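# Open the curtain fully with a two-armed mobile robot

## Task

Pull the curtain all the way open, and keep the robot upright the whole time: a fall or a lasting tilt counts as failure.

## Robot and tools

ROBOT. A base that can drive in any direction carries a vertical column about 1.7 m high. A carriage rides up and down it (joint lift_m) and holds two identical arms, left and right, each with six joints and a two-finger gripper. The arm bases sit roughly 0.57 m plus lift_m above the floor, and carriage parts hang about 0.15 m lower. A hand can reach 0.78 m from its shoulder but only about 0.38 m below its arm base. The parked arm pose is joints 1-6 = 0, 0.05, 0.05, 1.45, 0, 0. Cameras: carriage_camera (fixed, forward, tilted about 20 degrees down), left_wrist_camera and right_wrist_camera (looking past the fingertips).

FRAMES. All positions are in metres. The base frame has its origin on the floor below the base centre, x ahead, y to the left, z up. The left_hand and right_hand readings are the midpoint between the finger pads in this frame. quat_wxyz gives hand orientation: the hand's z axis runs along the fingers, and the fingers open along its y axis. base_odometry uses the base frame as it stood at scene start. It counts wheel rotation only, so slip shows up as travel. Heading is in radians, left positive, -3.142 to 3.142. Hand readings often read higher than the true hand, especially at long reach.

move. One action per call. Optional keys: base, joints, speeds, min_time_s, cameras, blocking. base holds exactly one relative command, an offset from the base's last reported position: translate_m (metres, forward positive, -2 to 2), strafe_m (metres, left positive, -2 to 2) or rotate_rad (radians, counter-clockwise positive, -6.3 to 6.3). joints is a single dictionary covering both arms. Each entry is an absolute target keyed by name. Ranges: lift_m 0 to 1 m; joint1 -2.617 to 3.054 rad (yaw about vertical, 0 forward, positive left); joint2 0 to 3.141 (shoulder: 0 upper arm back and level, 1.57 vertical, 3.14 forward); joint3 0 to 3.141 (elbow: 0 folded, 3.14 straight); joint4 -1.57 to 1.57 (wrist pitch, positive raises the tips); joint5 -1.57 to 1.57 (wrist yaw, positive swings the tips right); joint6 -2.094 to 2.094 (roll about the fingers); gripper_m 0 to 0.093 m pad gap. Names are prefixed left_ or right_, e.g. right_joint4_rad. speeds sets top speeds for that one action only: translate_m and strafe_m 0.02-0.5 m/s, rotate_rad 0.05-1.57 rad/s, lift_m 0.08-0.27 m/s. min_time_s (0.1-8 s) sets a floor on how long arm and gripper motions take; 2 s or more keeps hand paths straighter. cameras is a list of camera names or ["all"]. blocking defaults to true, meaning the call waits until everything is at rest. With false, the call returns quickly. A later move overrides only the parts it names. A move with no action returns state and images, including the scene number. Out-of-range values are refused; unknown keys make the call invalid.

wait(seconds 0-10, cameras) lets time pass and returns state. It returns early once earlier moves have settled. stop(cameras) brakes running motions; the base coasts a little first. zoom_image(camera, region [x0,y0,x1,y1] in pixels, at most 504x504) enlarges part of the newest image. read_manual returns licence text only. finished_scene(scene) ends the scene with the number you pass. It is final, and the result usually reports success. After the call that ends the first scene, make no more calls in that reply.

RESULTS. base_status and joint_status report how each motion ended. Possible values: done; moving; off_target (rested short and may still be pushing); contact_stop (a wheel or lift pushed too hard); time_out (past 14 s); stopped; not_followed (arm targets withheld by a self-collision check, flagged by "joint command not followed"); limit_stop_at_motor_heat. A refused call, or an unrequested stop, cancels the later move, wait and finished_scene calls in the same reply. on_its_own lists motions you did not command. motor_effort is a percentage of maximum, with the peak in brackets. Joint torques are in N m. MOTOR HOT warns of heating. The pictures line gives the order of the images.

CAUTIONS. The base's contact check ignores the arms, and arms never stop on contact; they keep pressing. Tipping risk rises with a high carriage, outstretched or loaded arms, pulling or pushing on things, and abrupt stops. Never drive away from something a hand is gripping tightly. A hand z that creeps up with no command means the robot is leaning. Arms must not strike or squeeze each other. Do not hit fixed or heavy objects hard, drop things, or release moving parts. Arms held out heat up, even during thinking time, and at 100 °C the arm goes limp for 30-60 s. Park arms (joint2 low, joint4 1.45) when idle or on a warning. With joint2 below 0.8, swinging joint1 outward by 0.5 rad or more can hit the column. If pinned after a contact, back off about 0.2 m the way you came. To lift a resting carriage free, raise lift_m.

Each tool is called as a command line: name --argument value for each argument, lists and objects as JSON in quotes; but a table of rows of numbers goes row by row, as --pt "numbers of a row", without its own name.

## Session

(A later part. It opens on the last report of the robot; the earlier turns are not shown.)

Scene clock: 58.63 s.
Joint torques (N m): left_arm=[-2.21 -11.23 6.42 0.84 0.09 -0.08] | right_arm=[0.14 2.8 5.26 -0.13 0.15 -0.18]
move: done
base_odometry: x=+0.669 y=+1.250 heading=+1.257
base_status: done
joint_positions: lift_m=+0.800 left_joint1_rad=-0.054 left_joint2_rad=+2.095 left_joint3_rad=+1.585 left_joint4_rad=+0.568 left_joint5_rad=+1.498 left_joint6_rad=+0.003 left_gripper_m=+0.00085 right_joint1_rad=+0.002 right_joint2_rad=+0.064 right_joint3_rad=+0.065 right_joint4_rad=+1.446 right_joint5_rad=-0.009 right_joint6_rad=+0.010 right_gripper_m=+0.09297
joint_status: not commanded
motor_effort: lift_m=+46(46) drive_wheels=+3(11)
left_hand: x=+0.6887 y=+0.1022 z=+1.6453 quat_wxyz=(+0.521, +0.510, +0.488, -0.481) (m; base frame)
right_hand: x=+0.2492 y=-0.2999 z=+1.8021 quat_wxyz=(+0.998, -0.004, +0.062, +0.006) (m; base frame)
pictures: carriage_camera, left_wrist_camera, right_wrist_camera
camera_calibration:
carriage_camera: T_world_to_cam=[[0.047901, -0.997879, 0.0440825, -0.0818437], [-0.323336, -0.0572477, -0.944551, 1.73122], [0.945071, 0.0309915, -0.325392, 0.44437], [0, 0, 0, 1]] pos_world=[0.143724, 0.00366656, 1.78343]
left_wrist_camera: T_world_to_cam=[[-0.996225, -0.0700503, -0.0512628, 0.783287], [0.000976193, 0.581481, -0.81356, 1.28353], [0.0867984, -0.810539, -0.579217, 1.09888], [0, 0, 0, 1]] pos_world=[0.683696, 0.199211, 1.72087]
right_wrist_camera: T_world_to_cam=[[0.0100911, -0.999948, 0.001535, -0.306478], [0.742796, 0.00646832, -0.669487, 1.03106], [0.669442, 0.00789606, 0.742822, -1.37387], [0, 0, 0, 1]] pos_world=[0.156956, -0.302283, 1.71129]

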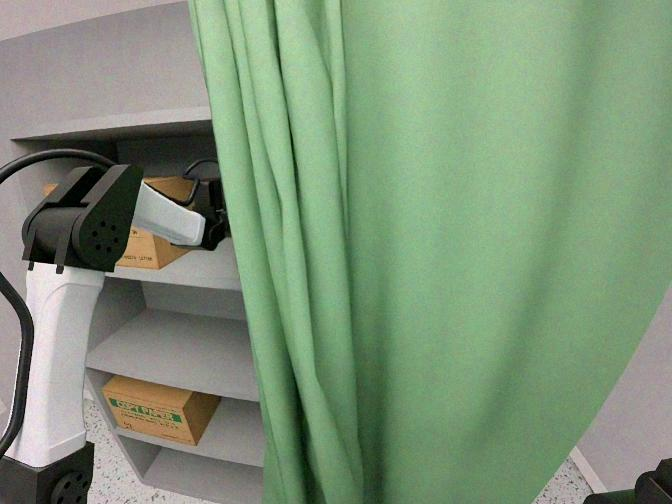

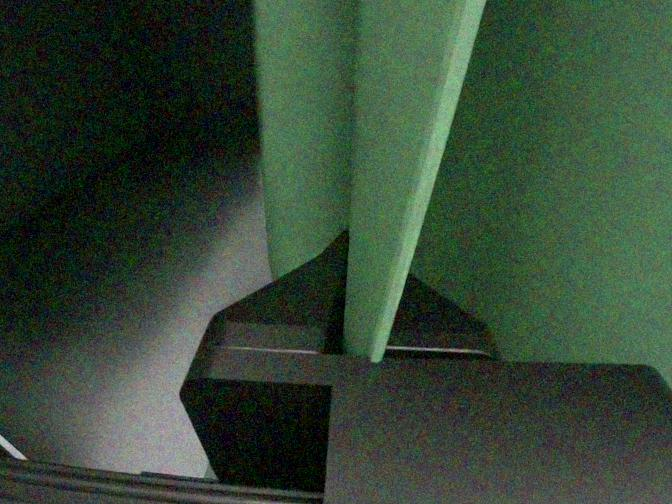

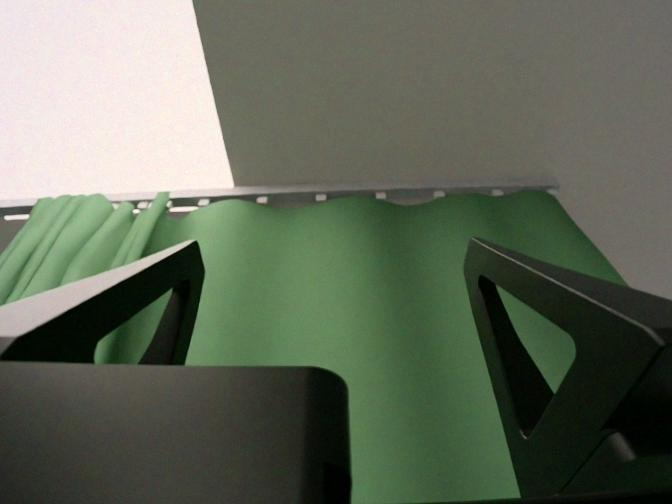

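move --base '{"strafe_m": -0.55}' --speeds '{"strafe_m": 0.3}' --cameras '["carriage_camera", "right_wrist_camera"]'

Scene clock: 62.07 s.
Joint torques (N m): left_arm=[-2.99 -9.94 5.5 0.64 0.09 -0.09] | right_arm=[0.09 3 5.29 -0.13 0.12 -0.2]
move: done
base_odometry: x=+1.192 y=+1.081 heading=+1.257
base_status: done
joint_positions: lift_m=+0.800 left_joint1_rad=-0.044 left_joint2_rad=+2.082 left_joint3_rad=+1.596 left_joint4_rad=+0.584 left_joint5_rad=+1.497 left_joint6_rad=+0.003 left_gripper_m=+0.00086 right_joint1_rad=+0.002 right_joint2_rad=+0.064 right_joint3_rad=+0.065 right_joint4_rad=+1.446 right_joint5_rad=-0.009 right_joint6_rad=+0.010 right_gripper_m=+0.09297
joint_status: not commanded
motor_effort: lift_m=+46(46) drive_wheels=+3(11)
left_hand: x=+0.6893 y=+0.1069 z=+1.6565 quat_wxyz=(+0.534, +0.516, +0.480, -0.468) (m; base frame)
right_hand: x=+0.2492 y=-0.2999 z=+1.8021 quat_wxyz=(+0.998, -0.004, +0.062, +0.006) (m; base frame)
pictures: carriage_camera, right_wrist_camera
camera_calibration:
carriage_camera: T_world_to_cam=[[0.047901, -0.997879, 0.0440825, -0.0818437], [-0.323336, -0.0572477, -0.944551, 1.73122], [0.945071, 0.0309915, -0.325392, 0.44437], [0, 0, 0, 1]] pos_world=[0.143724, 0.00366656, 1.78343]
right_wrist_camera: T_world_to_cam=[[0.0100911, -0.999948, 0.001535, -0.306478], [0.742796, 0.00646832, -0.669487, 1.03106], [0.669442, 0.00789606, 0.742822, -1.37387], [0, 0, 0, 1]] pos_world=[0.156956, -0.302283, 1.71129]

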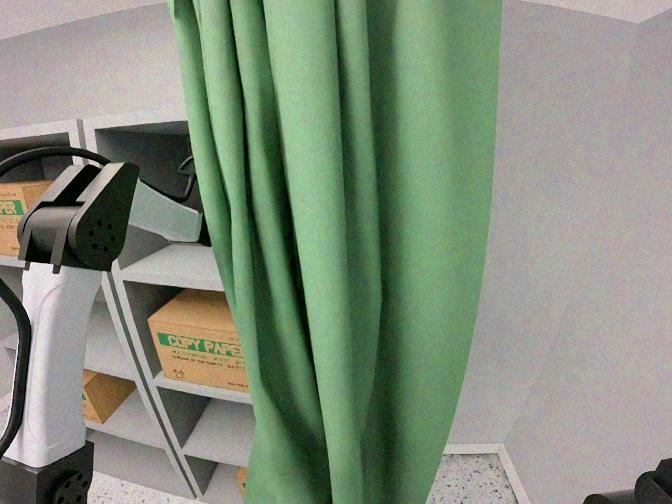

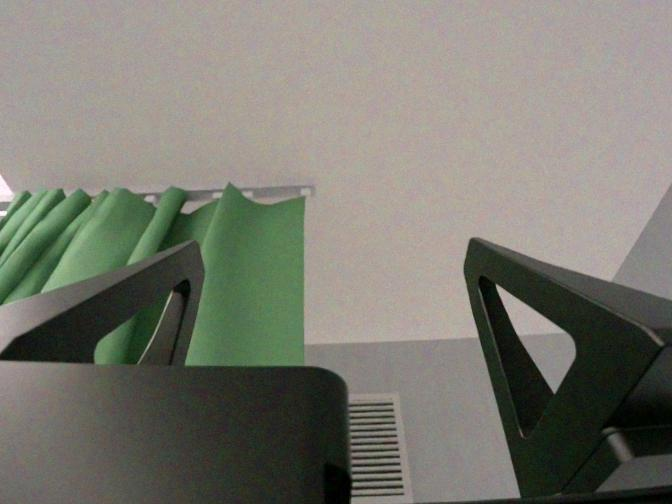

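move --base '{"strafe_m": -0.27}' --speeds '{"strafe_m": 0.25}' --cameras '["carriage_camera", "right_wrist_camera"]'

Scene clock: 64.57 s.
Joint torques (N m): left_arm=[-4.01 -9.03 5.12 0.63 0.09 -0.1] | right_arm=[0.1 2.76 5.26 -0.07 0.15 -0.18]
move: done
base_odometry: x=+1.449 y=+0.998 heading=+1.257
base_status: done
joint_positions: lift_m=+0.800 left_joint1_rad=-0.033 left_joint2_rad=+2.073 left_joint3_rad=+1.601 left_joint4_rad=+0.584 left_joint5_rad=+1.495 left_joint6_rad=+0.003 left_gripper_m=+0.00086 right_joint1_rad=+0.002 right_joint2_rad=+0.064 right_joint3_rad=+0.065 right_joint4_rad=+1.446 right_joint5_rad=-0.009 right_joint6_rad=+0.010 right_gripper_m=+0.09297
joint_status: not commanded
motor_effort: lift_m=+46(46) drive_wheels=+3(12)
left_hand: x=+0.6903 y=+0.1124 z=+1.6620 quat_wxyz=(+0.540, +0.516, +0.479, -0.461) (m; base frame)
right_hand: x=+0.2492 y=-0.3000 z=+1.8021 quat_wxyz=(+0.998, -0.004, +0.062, +0.006) (m; base frame)
pictures: carriage_camera, right_wrist_camera
camera_calibration:
carriage_camera: T_world_to_cam=[[0.047901, -0.997879, 0.0440825, -0.0818437], [-0.323336, -0.0572477, -0.944551, 1.73122], [0.945071, 0.0309915, -0.325392, 0.44437], [0, 0, 0, 1]] pos_world=[0.143724, 0.00366656, 1.78343]
right_wrist_camera: T_world_to_cam=[[0.0100394, -0.999949, 0.0011782, -0.305859], [0.742795, 0.00666877, -0.669486, 1.03112], [0.669443, 0.0075964, 0.742824, -1.37397], [0, 0, 0, 1]] pos_world=[0.156956, -0.302283, 1.71129]

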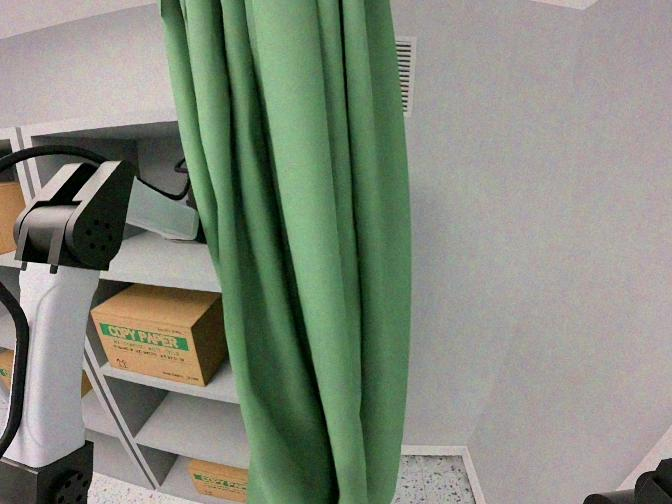

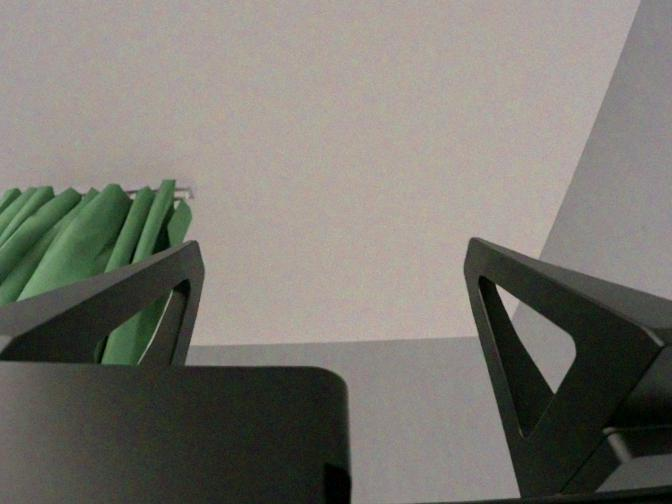

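move --base '{"strafe_m": -0.15}' --speeds '{"strafe_m": 0.2}' --cameras '["carriage_camera", "right_wrist_camera"]'

Scene clock: 66.57 s.
Joint torques (N m): left_arm=[-8.51 -5.38 2.73 0.02 0.78 0.23] | right_arm=[-0.01 3.02 5.24 -0.06 0.11 -0.17]
move: done
base_odometry: x=+1.591 y=+0.952 heading=+1.258
base_status: done
joint_positions: lift_m=+0.800 left_joint1_rad=+0.019 left_joint2_rad=+2.034 left_joint3_rad=+1.630 left_joint4_rad=+0.633 left_joint5_rad=+1.426 left_joint6_rad=-0.026 left_gripper_m=+0.00087 right_joint1_rad=+0.002 right_joint2_rad=+0.064 right_joint3_rad=+0.065 right_joint4_rad=+1.446 right_joint5_rad=-0.008 right_joint6_rad=+0.010 right_gripper_m=+0.09297
joint_status: not commanded
motor_effort: lift_m=+46(46) drive_wheels=+5(16)
left_hand: x=+0.7039 y=+0.1388 z=+1.6962 quat_wxyz=(+0.591, +0.501, +0.482, -0.409) (m; base frame)
right_hand: x=+0.2492 y=-0.3001 z=+1.8021 quat_wxyz=(+0.998, -0.004, +0.062, +0.006) (m; base frame)
pictures: carriage_camera, right_wrist_camera
camera_calibration:
carriage_camera: T_world_to_cam=[[0.047901, -0.997879, 0.0440825, -0.0818437], [-0.323336, -0.0572477, -0.944551, 1.73122], [0.945071, 0.0309915, -0.325392, 0.44437], [0, 0, 0, 1]] pos_world=[0.143724, 0.00366656, 1.78343]
right_wrist_camera: T_world_to_cam=[[0.00998769, -0.99995, 0.000821403, -0.30524], [0.742795, 0.00686923, -0.669484, 1.03117], [0.669445, 0.00729673, 0.742826, -1.37406], [0, 0, 0, 1]] pos_world=[0.156956, -0.302282, 1.71129]

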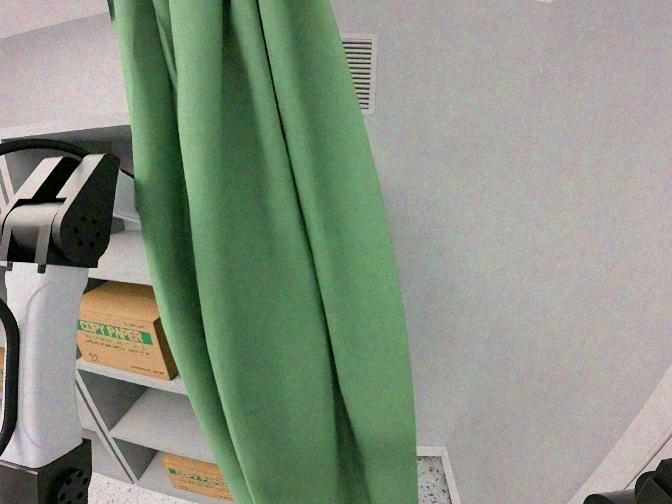

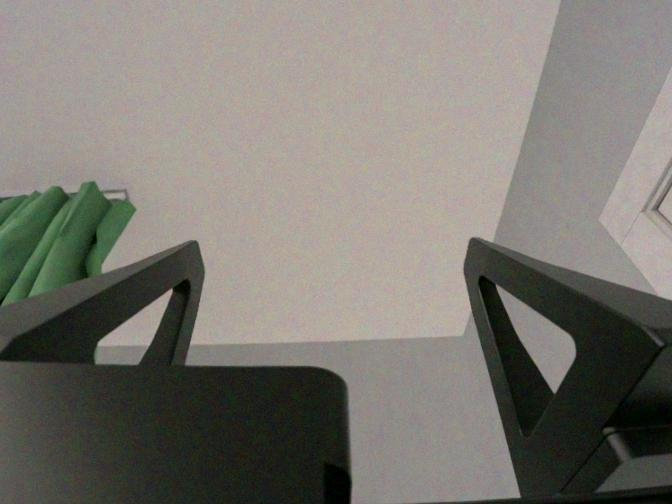

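move --base '{"strafe_m": 0.18}' --speeds '{"strafe_m": 0.25}'

move --joints '{"left_gripper_m": 0.093}'

move --base '{"strafe_m": 0.35}' --speeds '{"strafe_m": 0.25}' --cameras '["carriage_camera", "left_wrist_camera", "right_wrist_camera"]'

Scene clock: 68.87 s.
Joint torques (N m): left_arm=[-1.94 -9.17 4.75 1.11 0.24 0.02] | right_arm=[0.06 2.93 5.07 -0.14 0.12 -0.21]
move: done
base_odometry: x=+1.420 y=+1.007 heading=+1.258
base_status: done
joint_positions: lift_m=+0.800 left_joint1_rad=-0.056 left_joint2_rad=+2.073 left_joint3_rad=+1.606 left_joint4_rad=+0.546 left_joint5_rad=+1.484 left_joint6_rad=-0.007 left_gripper_m=+0.00086 right_joint1_rad=+0.001 right_joint2_rad=+0.064 right_joint3_rad=+0.065 right_joint4_rad=+1.446 right_joint5_rad=-0.008 right_joint6_rad=+0.010 right_gripper_m=+0.09297
joint_status: not commanded
motor_effort: lift_m=+46(46) drive_wheels=-1(8)
left_hand: x=+0.6885 y=+0.1015 z=+1.6602 quat_wxyz=(+0.527, +0.508, +0.488, -0.475) (m; base frame)
right_hand: x=+0.2492 y=-0.3001 z=+1.8021 quat_wxyz=(+0.998, -0.004, +0.062, +0.006) (m; base frame)
pictures: none

Scene clock: 69.60 s.
Joint torques (N m): left_arm=[-1.55 -10.81 5.52 1.47 0.26 0.03] | right_arm=[0.14 2.95 5.24 -0.11 0.18 -0.15]
move: done
base_odometry: x=+1.420 y=+1.007 heading=+1.258
base_status: not commanded
joint_positions: lift_m=+0.800 left_joint1_rad=-0.062 left_joint2_rad=+2.090 left_joint3_rad=+1.597 left_joint4_rad=+0.516 left_joint5_rad=+1.484 left_joint6_rad=-0.007 left_gripper_m=+0.09290 right_joint1_rad=+0.001 right_joint2_rad=+0.064 right_joint3_rad=+0.065 right_joint4_rad=+1.446 right_joint5_rad=-0.008 right_joint6_rad=+0.010 right_gripper_m=+0.09297
joint_status: all done
motor_effort: lift_m=+46(46) drive_wheels=-1(2)
left_hand: x=+0.6898 y=+0.0986 z=+1.6469 quat_wxyz=(+0.511, +0.497, +0.502, -0.490) (m; base frame)
right_hand: x=+0.2492 y=-0.3001 z=+1.8021 quat_wxyz=(+0.998, -0.004, +0.062, +0.006) (m; base frame)
pictures: none

Scene clock: 72.30 s.
Joint torques (N m): left_arm=[-0.65 -10.8 5.5 1.5 0.16 0.03] | right_arm=[0.09 2.95 5.34 -0.12 0.14 -0.15]
move: done
base_odometry: x=+1.087 y=+1.115 heading=+1.257
base_status: done
joint_positions: lift_m=+0.800 left_joint1_rad=-0.073 left_joint2_rad=+2.090 left_joint3_rad=+1.597 left_joint4_rad=+0.513 left_joint5_rad=+1.495 left_joint6_rad=-0.007 left_gripper_m=+0.09291 right_joint1_rad=+0.001 right_joint2_rad=+0.064 right_joint3_rad=+0.065 right_joint4_rad=+1.446 right_joint5_rad=-0.008 right_joint6_rad=+0.010 right_gripper_m=+0.09297
joint_status: not commanded
motor_effort: lift_m=+46(46) drive_wheels=-1(12)
left_hand: x=+0.6857 y=+0.0934 z=+1.6465 quat_wxyz=(+0.504, +0.502, +0.497, -0.496) (m; base frame)
right_hand: x=+0.2492 y=-0.3001 z=+1.8021 quat_wxyz=(+0.998, -0.004, +0.062, +0.006) (m; base frame)
pictures: carriage_camera, left_wrist_camera, right_wrist_camera
camera_calibration:
carriage_camera: T_world_to_cam=[[0.047901, -0.997879, 0.0440825, -0.0818437], [-0.323336, -0.0572477, -0.944551, 1.73122], [0.945071, 0.0309915, -0.325392, 0.44437], [0, 0, 0, 1]] pos_world=[0.143724, 0.00366656, 1.78343]
left_wrist_camera: T_world_to_cam=[[-0.998472, -0.05518, -0.00311388, 0.700661], [-0.0297164, 0.583509, -0.811563, 1.30725], [0.0465991, -0.81023, -0.584257, 1.12859], [0, 0, 0, 1]] pos_world=[0.685846, 0.190287, 1.72249]
right_wrist_camera: T_world_to_cam=[[0.00963846, -0.999953, 0.000731866, -0.305031], [0.742798, 0.00666977, -0.669483, 1.03111], [0.669446, 0.00699641, 0.742827, -1.37415], [0, 0, 0, 1]] pos_world=[0.156956, -0.30228, 1.71129]

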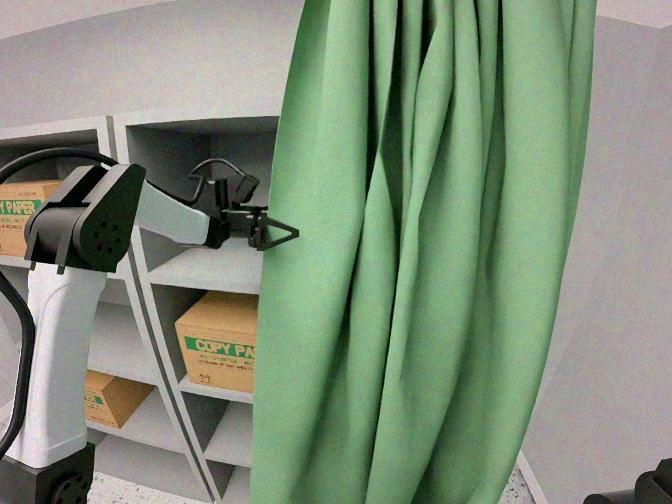

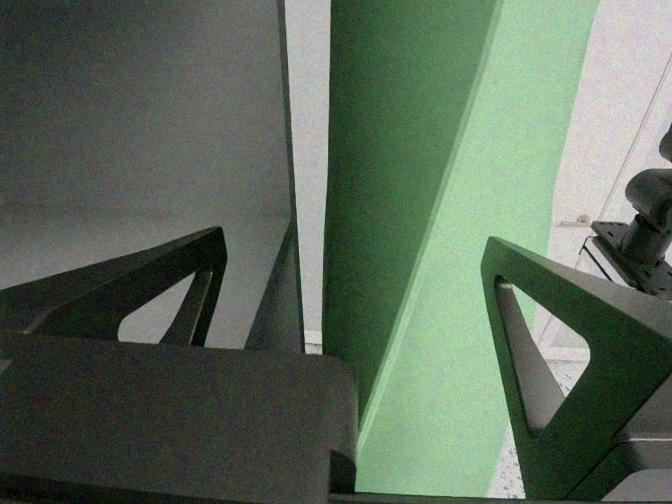

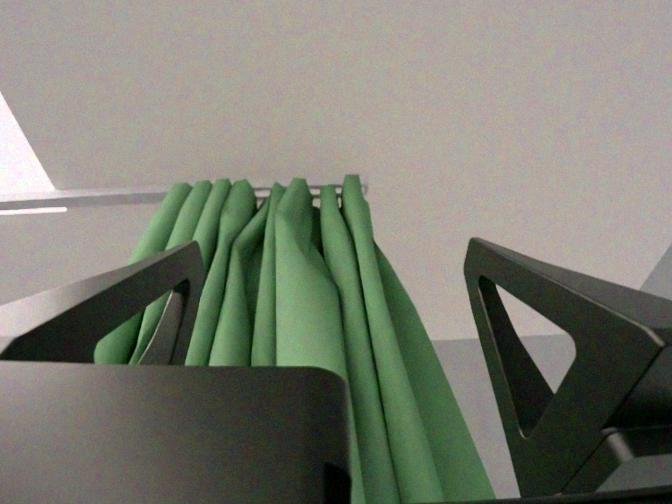

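move --base '{"strafe_m": 0.2}' --speeds '{"strafe_m": 0.3}' --cameras '["carriage_camera", "right_wrist_camera", "left_wrist_camera"]'

zoom_image --camera "right_wrist_camera" --region '[150, 120, 500, 380]'

Scene clock: 74.57 s.
Joint torques (N m): left_arm=[-0.57 -10.76 5.49 1.5 0.15 0.03] | right_arm=[0.02 2.82 5.38 -0.12 0.1 -0.17]
move: done
base_odometry: x=+0.897 y=+1.177 heading=+1.257
base_status: done
joint_positions: lift_m=+0.800 left_joint1_rad=-0.073 left_joint2_rad=+2.090 left_joint3_rad=+1.597 left_joint4_rad=+0.513 left_joint5_rad=+1.495 left_joint6_rad=-0.007 left_gripper_m=+0.09291 right_joint1_rad=+0.001 right_joint2_rad=+0.064 right_joint3_rad=+0.065 right_joint4_rad=+1.446 right_joint5_rad=-0.008 right_joint6_rad=+0.010 right_gripper_m=+0.09297
joint_status: not commanded
motor_effort: lift_m=+46(46) drive_wheels=+1(8)
left_hand: x=+0.6856 y=+0.0932 z=+1.6465 quat_wxyz=(+0.504, +0.502, +0.497, -0.496) (m; base frame)
right_hand: x=+0.2492 y=-0.3001 z=+1.8021 quat_wxyz=(+0.998, -0.004, +0.062, +0.006) (m; base frame)
pictures: carriage_camera, left_wrist_camera, right_wrist_camera
camera_calibration:
carriage_camera: T_world_to_cam=[[0.047901, -0.997879, 0.0440825, -0.0818437], [-0.323336, -0.0572477, -0.944551, 1.73122], [0.945071, 0.0309915, -0.325392, 0.44437], [0, 0, 0, 1]] pos_world=[0.143724, 0.00366656, 1.78343]
left_wrist_camera: T_world_to_cam=[[-0.998492, -0.0548157, -0.003095, 0.700462], [-0.0295166, 0.583481, -0.81159, 1.30728], [0.0462938, -0.810275, -0.584219, 1.12858], [0, 0, 0, 1]] pos_world=[0.685745, 0.190086, 1.72249]
right_wrist_camera: T_world_to_cam=[[0.00928167, -0.999957, 0.000783534, -0.305063], [0.742802, 0.00637016, -0.669481, 1.03102], [0.669447, 0.00679592, 0.742828, -1.37422], [0, 0, 0, 1]] pos_world=[0.156955, -0.302279, 1.71129]

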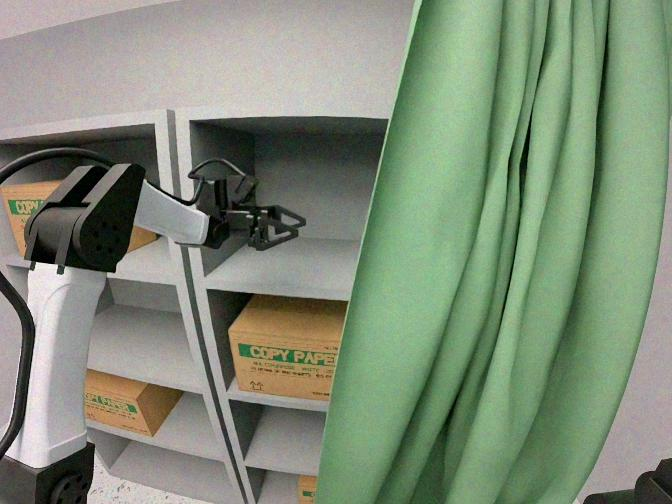

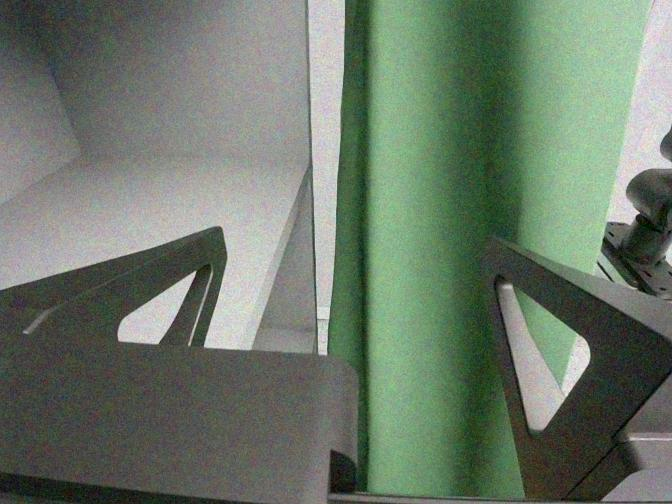

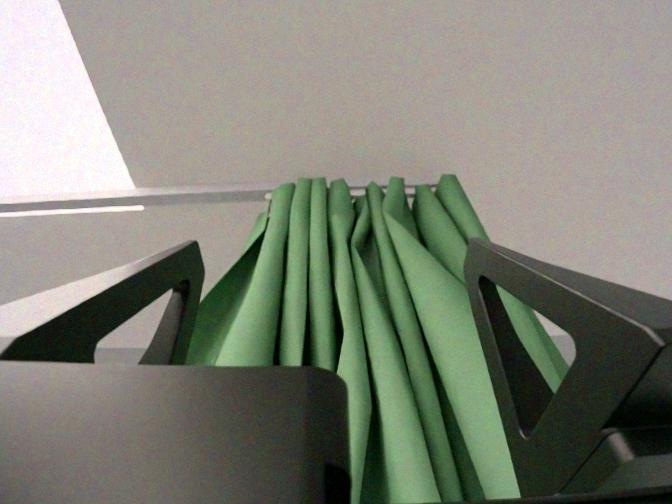

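Scaled by 1.440 from the camera's 672x504 image, which has a finer 960x720 frame.

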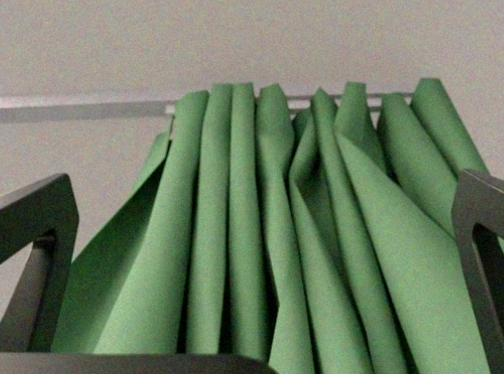

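move --joints '{"lift_m": 1.0, "left_joint3_rad": 2.16, "left_joint4_rad": -0.05}' --min_time_s 1 --cameras '["carriage_camera", "left_wrist_camera"]'

Scene clock: 77.53 s.
Joint torques (N m): left_arm=[-0.54 -12 8.05 1.46 0.16 0.02] | right_arm=[0.28 2.88 6.04 -0.09 0.12 -0.18]
move: done
base_odometry: x=+0.897 y=+1.177 heading=+1.257
base_status: not commanded
joint_positions: lift_m=+1.000 left_joint1_rad=-0.073 left_joint2_rad=+2.103 left_joint3_rad=+2.140 left_joint4_rad=-0.047 left_joint5_rad=+1.496 left_joint6_rad=-0.007 left_gripper_m=+0.09291 right_joint1_rad=+0.001 right_joint2_rad=+0.064 right_joint3_rad=+0.059 right_joint4_rad=+1.446 right_joint5_rad=-0.008 right_joint6_rad=+0.010 right_gripper_m=+0.09297
joint_status: all done
motor_effort: lift_m=+46(60) drive_wheels=+0(1)
left_hand: x=+0.6868 y=+0.0931 z=+1.9743 quat_wxyz=(+0.496, +0.496, +0.505, -0.504) (m; base frame)
right_hand: x=+0.2513 y=-0.3001 z=+2.0002 quat_wxyz=(+0.998, -0.004, +0.065, +0.006) (m; base frame)
pictures: carriage_camera, left_wrist_camera
camera_calibration:
carriage_camera: T_world_to_cam=[[0.047901, -0.997879, 0.0440825, -0.0906602], [-0.323336, -0.0572477, -0.944551, 1.92013], [0.945071, 0.0309915, -0.325392, 0.509448], [0, 0, 0, 1]] pos_world=[0.143724, 0.00366656, 1.98343]
left_wrist_camera: T_world_to_cam=[[-0.998219, -0.0533154, 0.0267606, 0.643351], [-0.0529539, 0.585374, -0.809032, 1.58427], [0.0274689, -0.809008, -0.587155, 1.33852], [0, 0, 0, 1]] pos_world=[0.689331, 0.189784, 2.05043]

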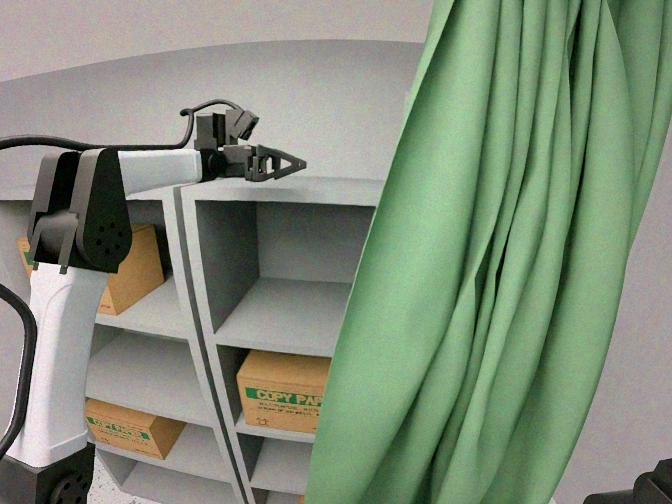

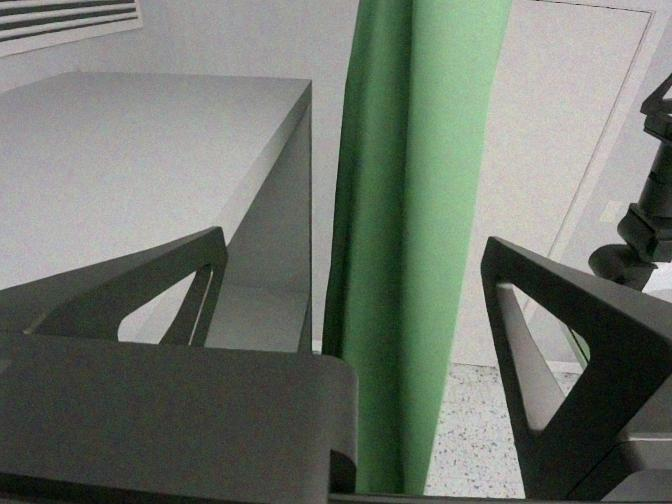

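move --base '{"strafe_m": -0.36}' --speeds '{"strafe_m": 0.25}' --cameras '["carriage_camera", "left_wrist_camera", "right_wrist_camera"]'

Scene clock: 80.50 s.
Joint torques (N m): left_arm=[-0.34 -11.97 8.12 1.51 0.13 0.02] | right_arm=[-0.06 3.03 6 -0.1 0.08 -0.22]
move: done
base_odometry: x=+1.240 y=+1.066 heading=+1.257
base_status: done
joint_positions: lift_m=+1.000 left_joint1_rad=-0.075 left_joint2_rad=+2.103 left_joint3_rad=+2.140 left_joint4_rad=-0.053 left_joint5_rad=+1.499 left_joint6_rad=-0.007 left_gripper_m=+0.09291 right_joint1_rad=+0.000 right_joint2_rad=+0.064 right_joint3_rad=+0.059 right_joint4_rad=+1.446 right_joint5_rad=-0.008 right_joint6_rad=+0.010 right_gripper_m=+0.09297
joint_status: not commanded
motor_effort: lift_m=+46(46) drive_wheels=+1(11)
left_hand: x=+0.6860 y=+0.0924 z=+1.9738 quat_wxyz=(+0.493, +0.495, +0.505, -0.506) (m; base frame)
right_hand: x=+0.2513 y=-0.3001 z=+2.0002 quat_wxyz=(+0.998, -0.004, +0.065, +0.006) (m; base frame)
pictures: carriage_camera, left_wrist_camera, right_wrist_camera
camera_calibration:
carriage_camera: T_world_to_cam=[[0.047901, -0.997879, 0.0440825, -0.0906602], [-0.323336, -0.0572477, -0.944551, 1.92013], [0.945071, 0.0309915, -0.325392, 0.509448], [0, 0, 0, 1]] pos_world=[0.143724, 0.00366656, 1.98343]
left_wrist_camera: T_world_to_cam=[[-0.998266, -0.049103, 0.0324542, 0.630979], [-0.0551049, 0.585919, -0.808494, 1.58455], [0.020684, -0.808881, -0.587609, 1.34323], [0, 0, 0, 1]] pos_world=[0.689418, 0.189077, 2.04992]
right_wrist_camera: T_world_to_cam=[[0.00886326, -0.99996, 0.000699704, -0.304906], [0.73819, 0.00607101, -0.674566, 1.17331], [0.674535, 0.00649537, 0.738214, -1.51492], [0, 0, 0, 1]] pos_world=[0.158445, -0.302177, 1.91002]

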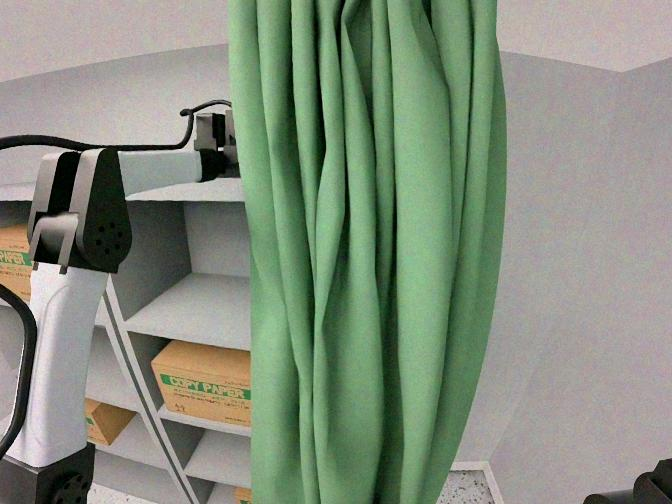

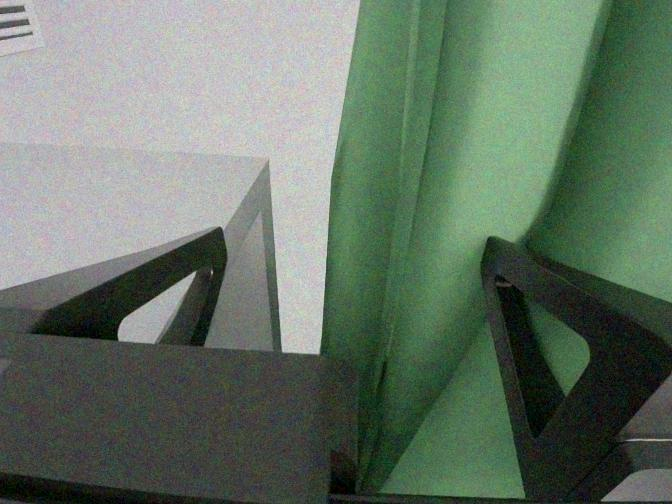

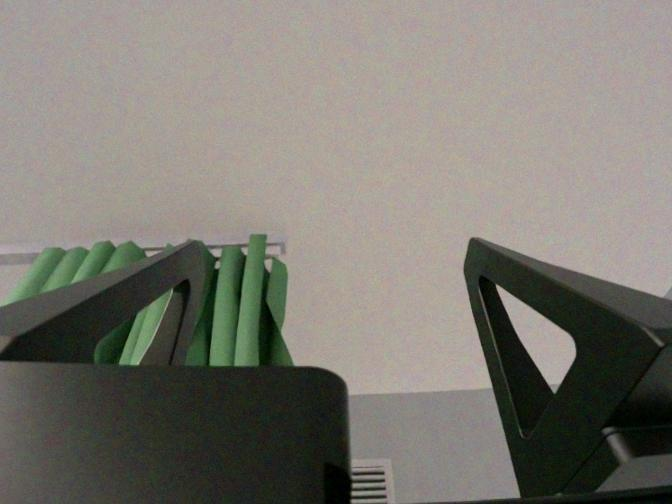

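move --base '{"strafe_m": -0.14}' --speeds '{"strafe_m": 0.2}' --cameras '["carriage_camera", "left_wrist_camera", "right_wrist_camera"]'

Scene clock: 82.83 s.
Joint torques (N m): left_arm=[-1.29 -12.01 8.13 1.52 0.22 0.03] | right_arm=[0.24 3.11 5.91 -0.11 0.1 -0.22]
move: done
base_odometry: x=+1.373 y=+1.023 heading=+1.258
base_status: done
joint_positions: lift_m=+1.000 left_joint1_rad=-0.065 left_joint2_rad=+2.103 left_joint3_rad=+2.140 left_joint4_rad=-0.053 left_joint5_rad=+1.491 left_joint6_rad=-0.006 left_gripper_m=+0.09291 right_joint1_rad=+0.000 right_joint2_rad=+0.064 right_joint3_rad=+0.059 right_joint4_rad=+1.446 right_joint5_rad=-0.008 right_joint6_rad=+0.010 right_gripper_m=+0.09297
joint_status: not commanded
motor_effort: lift_m=+46(46) drive_wheels=+2(13)
left_hand: x=+0.6894 y=+0.0972 z=+1.9738 quat_wxyz=(+0.498, +0.491, +0.510, -0.501) (m; base frame)
right_hand: x=+0.2513 y=-0.3002 z=+2.0002 quat_wxyz=(+0.998, -0.004, +0.065, +0.006) (m; base frame)
pictures: carriage_camera, left_wrist_camera, right_wrist_camera
camera_calibration:
carriage_camera: T_world_to_cam=[[0.047901, -0.997879, 0.0440825, -0.0906602], [-0.323336, -0.0572477, -0.944551, 1.92013], [0.945071, 0.0309915, -0.325392, 0.509448], [0, 0, 0, 1]] pos_world=[0.143724, 0.00366656, 1.98343]
left_wrist_camera: T_world_to_cam=[[-0.997235, -0.0670499, 0.0320364, 0.636489], [-0.0652995, 0.58492, -0.808458, 1.58892], [0.0354683, -0.808315, -0.587681, 1.33701], [0, 0, 0, 1]] pos_world=[0.691063, 0.194007, 2.04992]
right_wrist_camera: T_world_to_cam=[[0.00880912, -0.999961, 0.000343246, -0.304316], [0.738189, 0.0062715, -0.674565, 1.17337], [0.674536, 0.0061957, 0.738216, -1.51501], [0, 0, 0, 1]] pos_world=[0.158445, -0.302276, 1.91002]

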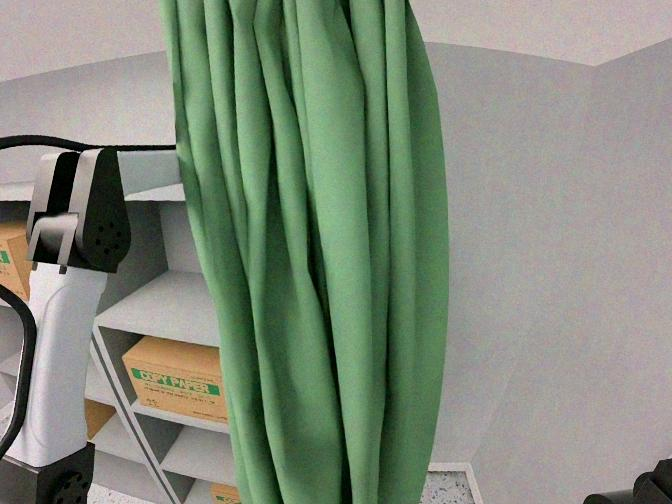

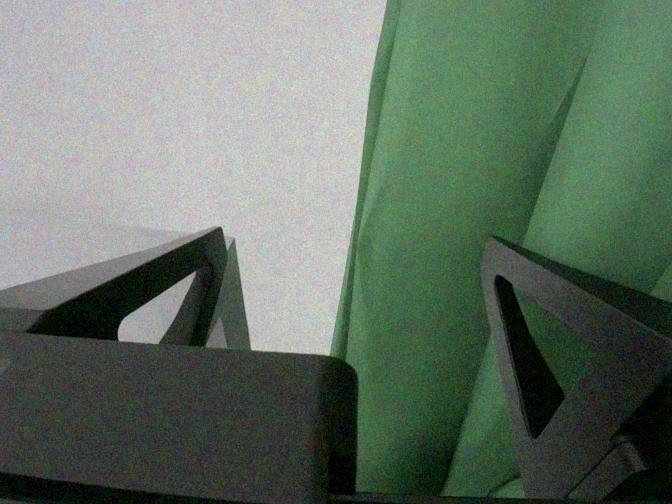

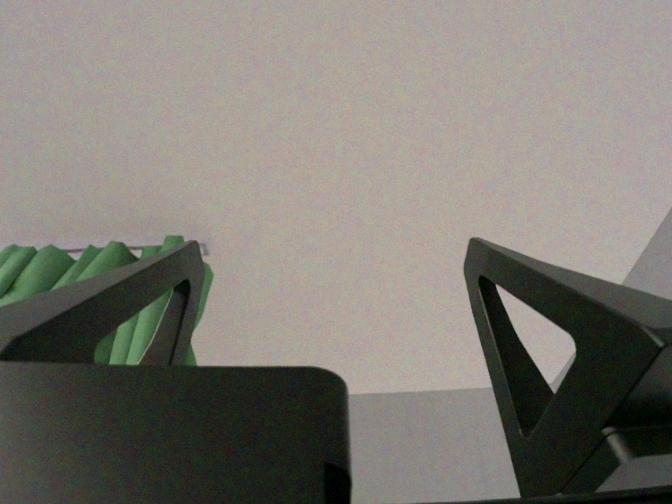

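move --base '{"strafe_m": -0.15}' --speeds '{"strafe_m": 0.2}' --cameras '["carriage_camera", "right_wrist_camera"]'

Scene clock: 84.93 s.
Joint torques (N m): left_arm=[-4.97 -12 8.12 1.54 0.22 0.03] | right_arm=[0.12 2.77 6.02 -0.09 0.1 -0.17]
move: done
base_odometry: x=+1.515 y=+0.977 heading=+1.258
base_status: done
joint_positions: lift_m=+1.000 left_joint1_rad=-0.022 left_joint2_rad=+2.103 left_joint3_rad=+2.140 left_joint4_rad=-0.054 left_joint5_rad=+1.491 left_joint6_rad=-0.006 left_gripper_m=+0.09291 right_joint1_rad=+0.001 right_joint2_rad=+0.064 right_joint3_rad=+0.059 right_joint4_rad=+1.446 right_joint5_rad=-0.008 right_joint6_rad=+0.010 right_gripper_m=+0.09297
joint_status: not commanded
motor_effort: lift_m=+46(46) drive_wheels=+3(11)
left_hand: x=+0.6977 y=+0.1174 z=+1.9737 quat_wxyz=(+0.508, +0.480, +0.520, -0.491) (m; base frame)
right_hand: x=+0.2513 y=-0.3002 z=+2.0002 quat_wxyz=(+0.998, -0.004, +0.065, +0.006) (m; base frame)
pictures: carriage_camera, right_wrist_camera
camera_calibration:
carriage_camera: T_world_to_cam=[[0.047901, -0.997879, 0.0440825, -0.0906602], [-0.323336, -0.0572477, -0.944551, 1.92013], [0.945071, 0.0309915, -0.325392, 0.509448], [0, 0, 0, 1]] pos_world=[0.143724, 0.00366656, 1.98343]
right_wrist_camera: T_world_to_cam=[[0.00917873, -0.999958, 0.0000066037, -0.303731], [0.738185, 0.00677143, -0.674565, 1.17352], [0.674536, 0.00619652, 0.738216, -1.51501], [0, 0, 0, 1]] pos_world=[0.158446, -0.302277, 1.91002]

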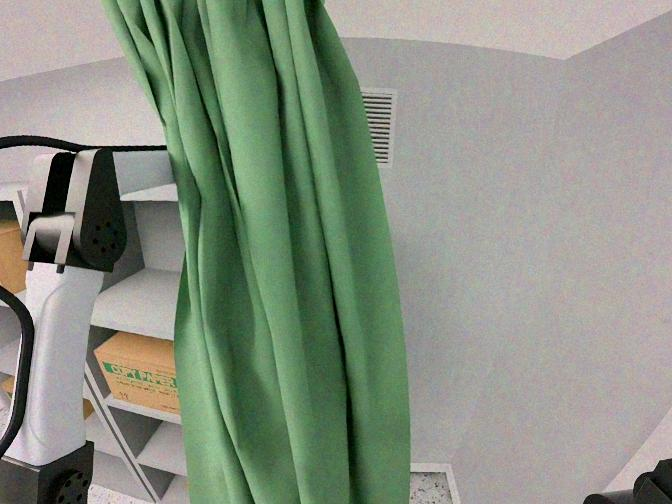

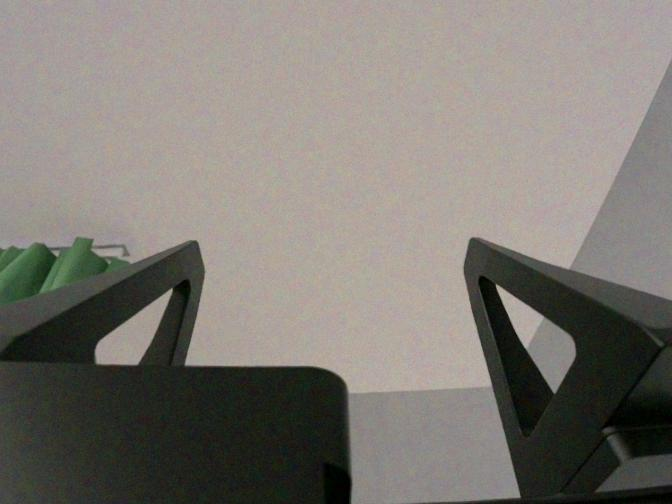

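move --base '{"strafe_m": -0.1}' --speeds '{"strafe_m": 0.25}'

move --base '{"strafe_m": 0.6}' --speeds '{"strafe_m": 0.25}' --cameras '["carriage_camera", "left_wrist_camera", "right_wrist_camera"]'

zoom_image --camera "right_wrist_camera" --region '[100, 120, 500, 380]'

Scene clock: 91.13 s.
Joint torques (N m): left_arm=[-8.21 -13.75 8.12 1.83 0.2 0.02] | right_arm=[0.21 2.96 6.05 -0.08 0.12 -0.21]
move: done
base_odometry: x=+1.611 y=+0.947 heading=+1.258
base_status: done
joint_positions: lift_m=+1.000 left_joint1_rad=+0.014 left_joint2_rad=+2.120 left_joint3_rad=+2.140 left_joint4_rad=-0.076 left_joint5_rad=+1.492 left_joint6_rad=-0.006 left_gripper_m=+0.09291 right_joint1_rad=+0.001 right_joint2_rad=+0.064 right_joint3_rad=+0.059 right_joint4_rad=+1.446 right_joint5_rad=-0.008 right_joint6_rad=+0.010 right_gripper_m=+0.09297
joint_status: not commanded
motor_effort: lift_m=+46(46) drive_wheels=+5(13)
left_hand: x=+0.7088 y=+0.1352 z=+1.9639 quat_wxyz=(+0.507, +0.461, +0.539, -0.491) (m; base frame)
right_hand: x=+0.2513 y=-0.3002 z=+2.0002 quat_wxyz=(+0.998, -0.004, +0.065, +0.006) (m; base frame)
pictures: none

Scene clock: 94.83 s.
Joint torques (N m): left_arm=[-0.12 -14.8 8.13 1.66 0.22 0.03] | right_arm=[0.12 2.85 5.98 -0.12 0.13 -0.18]
move: done
base_odometry: x=+1.040 y=+1.132 heading=+1.258
base_status: done
joint_positions: lift_m=+1.000 left_joint1_rad=-0.078 left_joint2_rad=+2.131 left_joint3_rad=+2.140 left_joint4_rad=-0.064 left_joint5_rad=+1.492 left_joint6_rad=-0.006 left_gripper_m=+0.09292 right_joint1_rad=+0.001 right_joint2_rad=+0.064 right_joint3_rad=+0.059 right_joint4_rad=+1.446 right_joint5_rad=-0.008 right_joint6_rad=+0.010 right_gripper_m=+0.09297
joint_status: not commanded
motor_effort: lift_m=+46(46) drive_wheels=-1(9)
left_hand: x=+0.6945 y=+0.0903 z=+1.9596 quat_wxyz=(+0.484, +0.486, +0.516, -0.514) (m; base frame)
right_hand: x=+0.2513 y=-0.3002 z=+2.0002 quat_wxyz=(+0.998, -0.004, +0.065, +0.006) (m; base frame)
pictures: carriage_camera, left_wrist_camera, right_wrist_camera
camera_calibration:
carriage_camera: T_world_to_cam=[[0.047901, -0.997879, 0.0440825, -0.0906602], [-0.323336, -0.0572477, -0.944551, 1.92013], [0.945071, 0.0309915, -0.325392, 0.509448], [0, 0, 0, 1]] pos_world=[0.143724, 0.00366656, 1.98343]
left_wrist_camera: T_world_to_cam=[[-0.996142, -0.0526556, 0.0701993, 0.564728], [-0.0877467, 0.588184, -0.803953, 1.58833], [0.0010425, -0.807011, -0.590535, 1.35225], [0, 0, 0, 1]] pos_world=[0.700511, 0.186784, 2.03585]
right_wrist_camera: T_world_to_cam=[[0.00917873, -0.999958, 0.0000066037, -0.303731], [0.738185, 0.00677143, -0.674565, 1.17352], [0.674536, 0.00619652, 0.738216, -1.51501], [0, 0, 0, 1]] pos_world=[0.158446, -0.302277, 1.91002]

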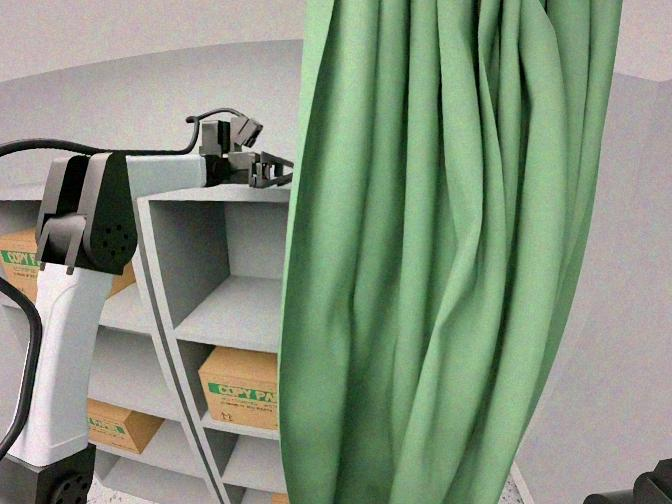

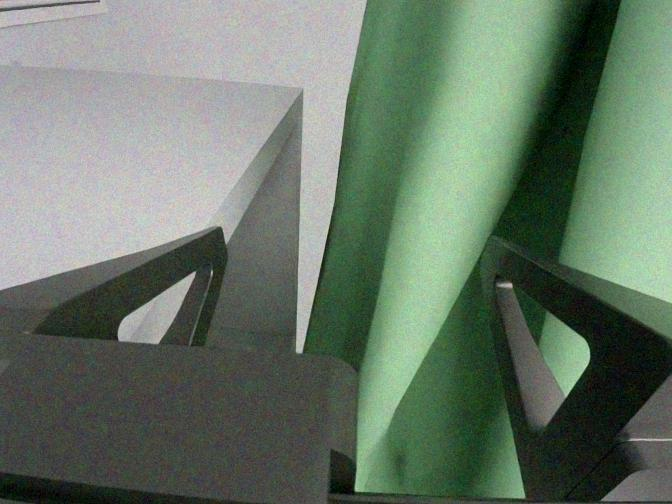

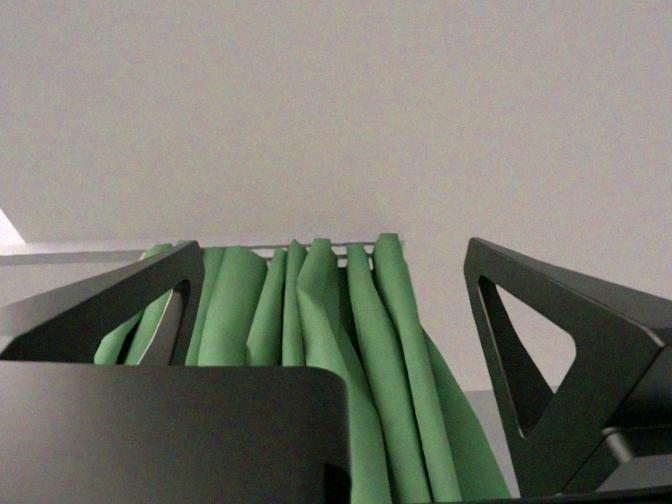

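Scaled by 1.260 from the camera's 672x504 image, which has a finer 960x720 frame.

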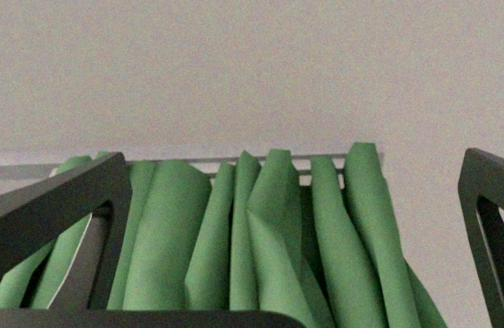

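move --base '{"strafe_m": -0.07}' --speeds '{"strafe_m": 0.25}'

move --joints '{"left_gripper_m": 0.0}' --min_time_s 0.7 --cameras '["carriage_camera", "left_wrist_camera"]'

Scene clock: 97.77 s.
Joint torques (N m): left_arm=[0.36 -14.78 8.14 1.65 0.22 0.03] | right_arm=[0.1 2.84 5.83 -0.09 0.08 -0.16]
move: done
base_odometry: x=+1.106 y=+1.110 heading=+1.258
base_status: done
joint_positions: lift_m=+1.000 left_joint1_rad=-0.084 left_joint2_rad=+2.131 left_joint3_rad=+2.140 left_joint4_rad=-0.063 left_joint5_rad=+1.493 left_joint6_rad=-0.006 left_gripper_m=+0.09292 right_joint1_rad=+0.001 right_joint2_rad=+0.064 right_joint3_rad=+0.059 right_joint4_rad=+1.446 right_joint5_rad=-0.007 right_joint6_rad=+0.010 right_gripper_m=+0.09297
joint_status: not commanded
motor_effort: lift_m=+46(46) drive_wheels=+2(9)
left_hand: x=+0.6930 y=+0.0874 z=+1.9597 quat_wxyz=(+0.482, +0.487, +0.514, -0.515) (m; base frame)
right_hand: x=+0.2513 y=-0.3003 z=+2.0002 quat_wxyz=(+0.998, -0.003, +0.065, +0.006) (m; base frame)
pictures: none

Scene clock: 98.77 s.
Joint torques (N m): left_arm=[0.4 -14.78 8.2 1.66 0.21 0.02] | right_arm=[0.14 2.93 5.86 -0.09 0.11 -0.18]
move: done
base_odometry: x=+1.106 y=+1.110 heading=+1.258
base_status: not commanded
joint_positions: lift_m=+1.000 left_joint1_rad=-0.084 left_joint2_rad=+2.131 left_joint3_rad=+2.140 left_joint4_rad=-0.063 left_joint5_rad=+1.494 left_joint6_rad=-0.006 left_gripper_m=+0.00039 right_joint1_rad=+0.001 right_joint2_rad=+0.064 right_joint3_rad=+0.059 right_joint4_rad=+1.446 right_joint5_rad=-0.007 right_joint6_rad=+0.010 right_gripper_m=+0.09297
joint_status: all done
motor_effort: lift_m=+46(46) drive_wheels=+3(4)
left_hand: x=+0.6929 y=+0.0874 z=+1.9597 quat_wxyz=(+0.482, +0.488, +0.514, -0.516) (m; base frame)
right_hand: x=+0.2513 y=-0.3003 z=+2.0002 quat_wxyz=(+0.998, -0.003, +0.065, +0.006) (m; base frame)
pictures: carriage_camera, left_wrist_camera
camera_calibration:
carriage_camera: T_world_to_cam=[[0.047901, -0.997879, 0.0440825, -0.0906602], [-0.323336, -0.0572477, -0.944551, 1.92013], [0.945071, 0.0309915, -0.325392, 0.509448], [0, 0, 0, 1]] pos_world=[0.143724, 0.00366656, 1.98343]
left_wrist_camera: T_world_to_cam=[[-0.996553, -0.0447083, 0.0698827, 0.563222], [-0.0827974, 0.588782, -0.80404, 1.58666], [-0.00519833, -0.807055, -0.590454, 1.35417], [0, 0, 0, 1]] pos_world=[0.699691, 0.183871, 2.03595]

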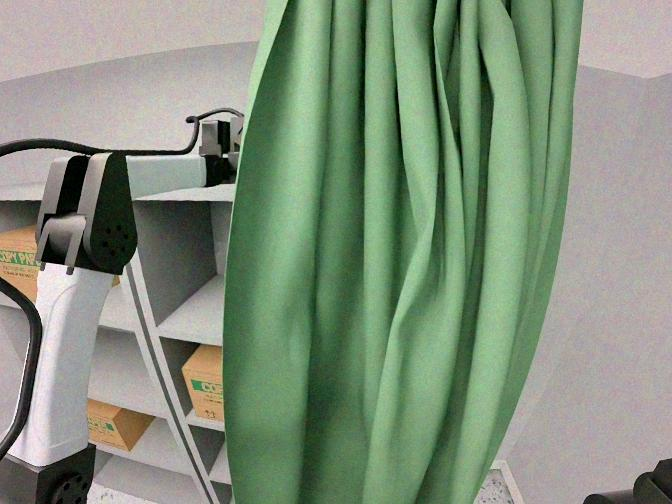

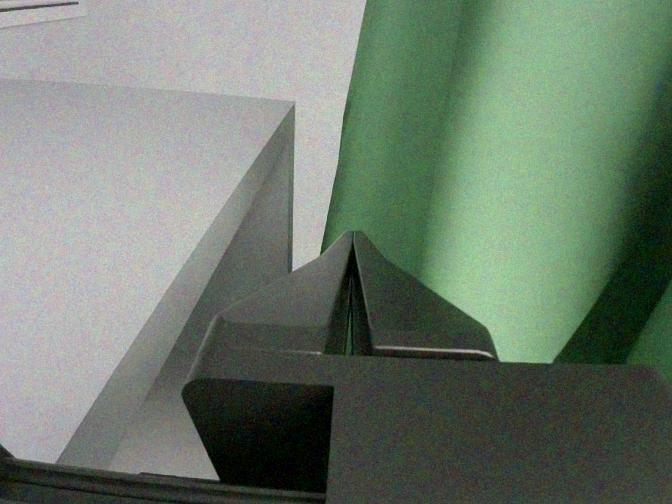

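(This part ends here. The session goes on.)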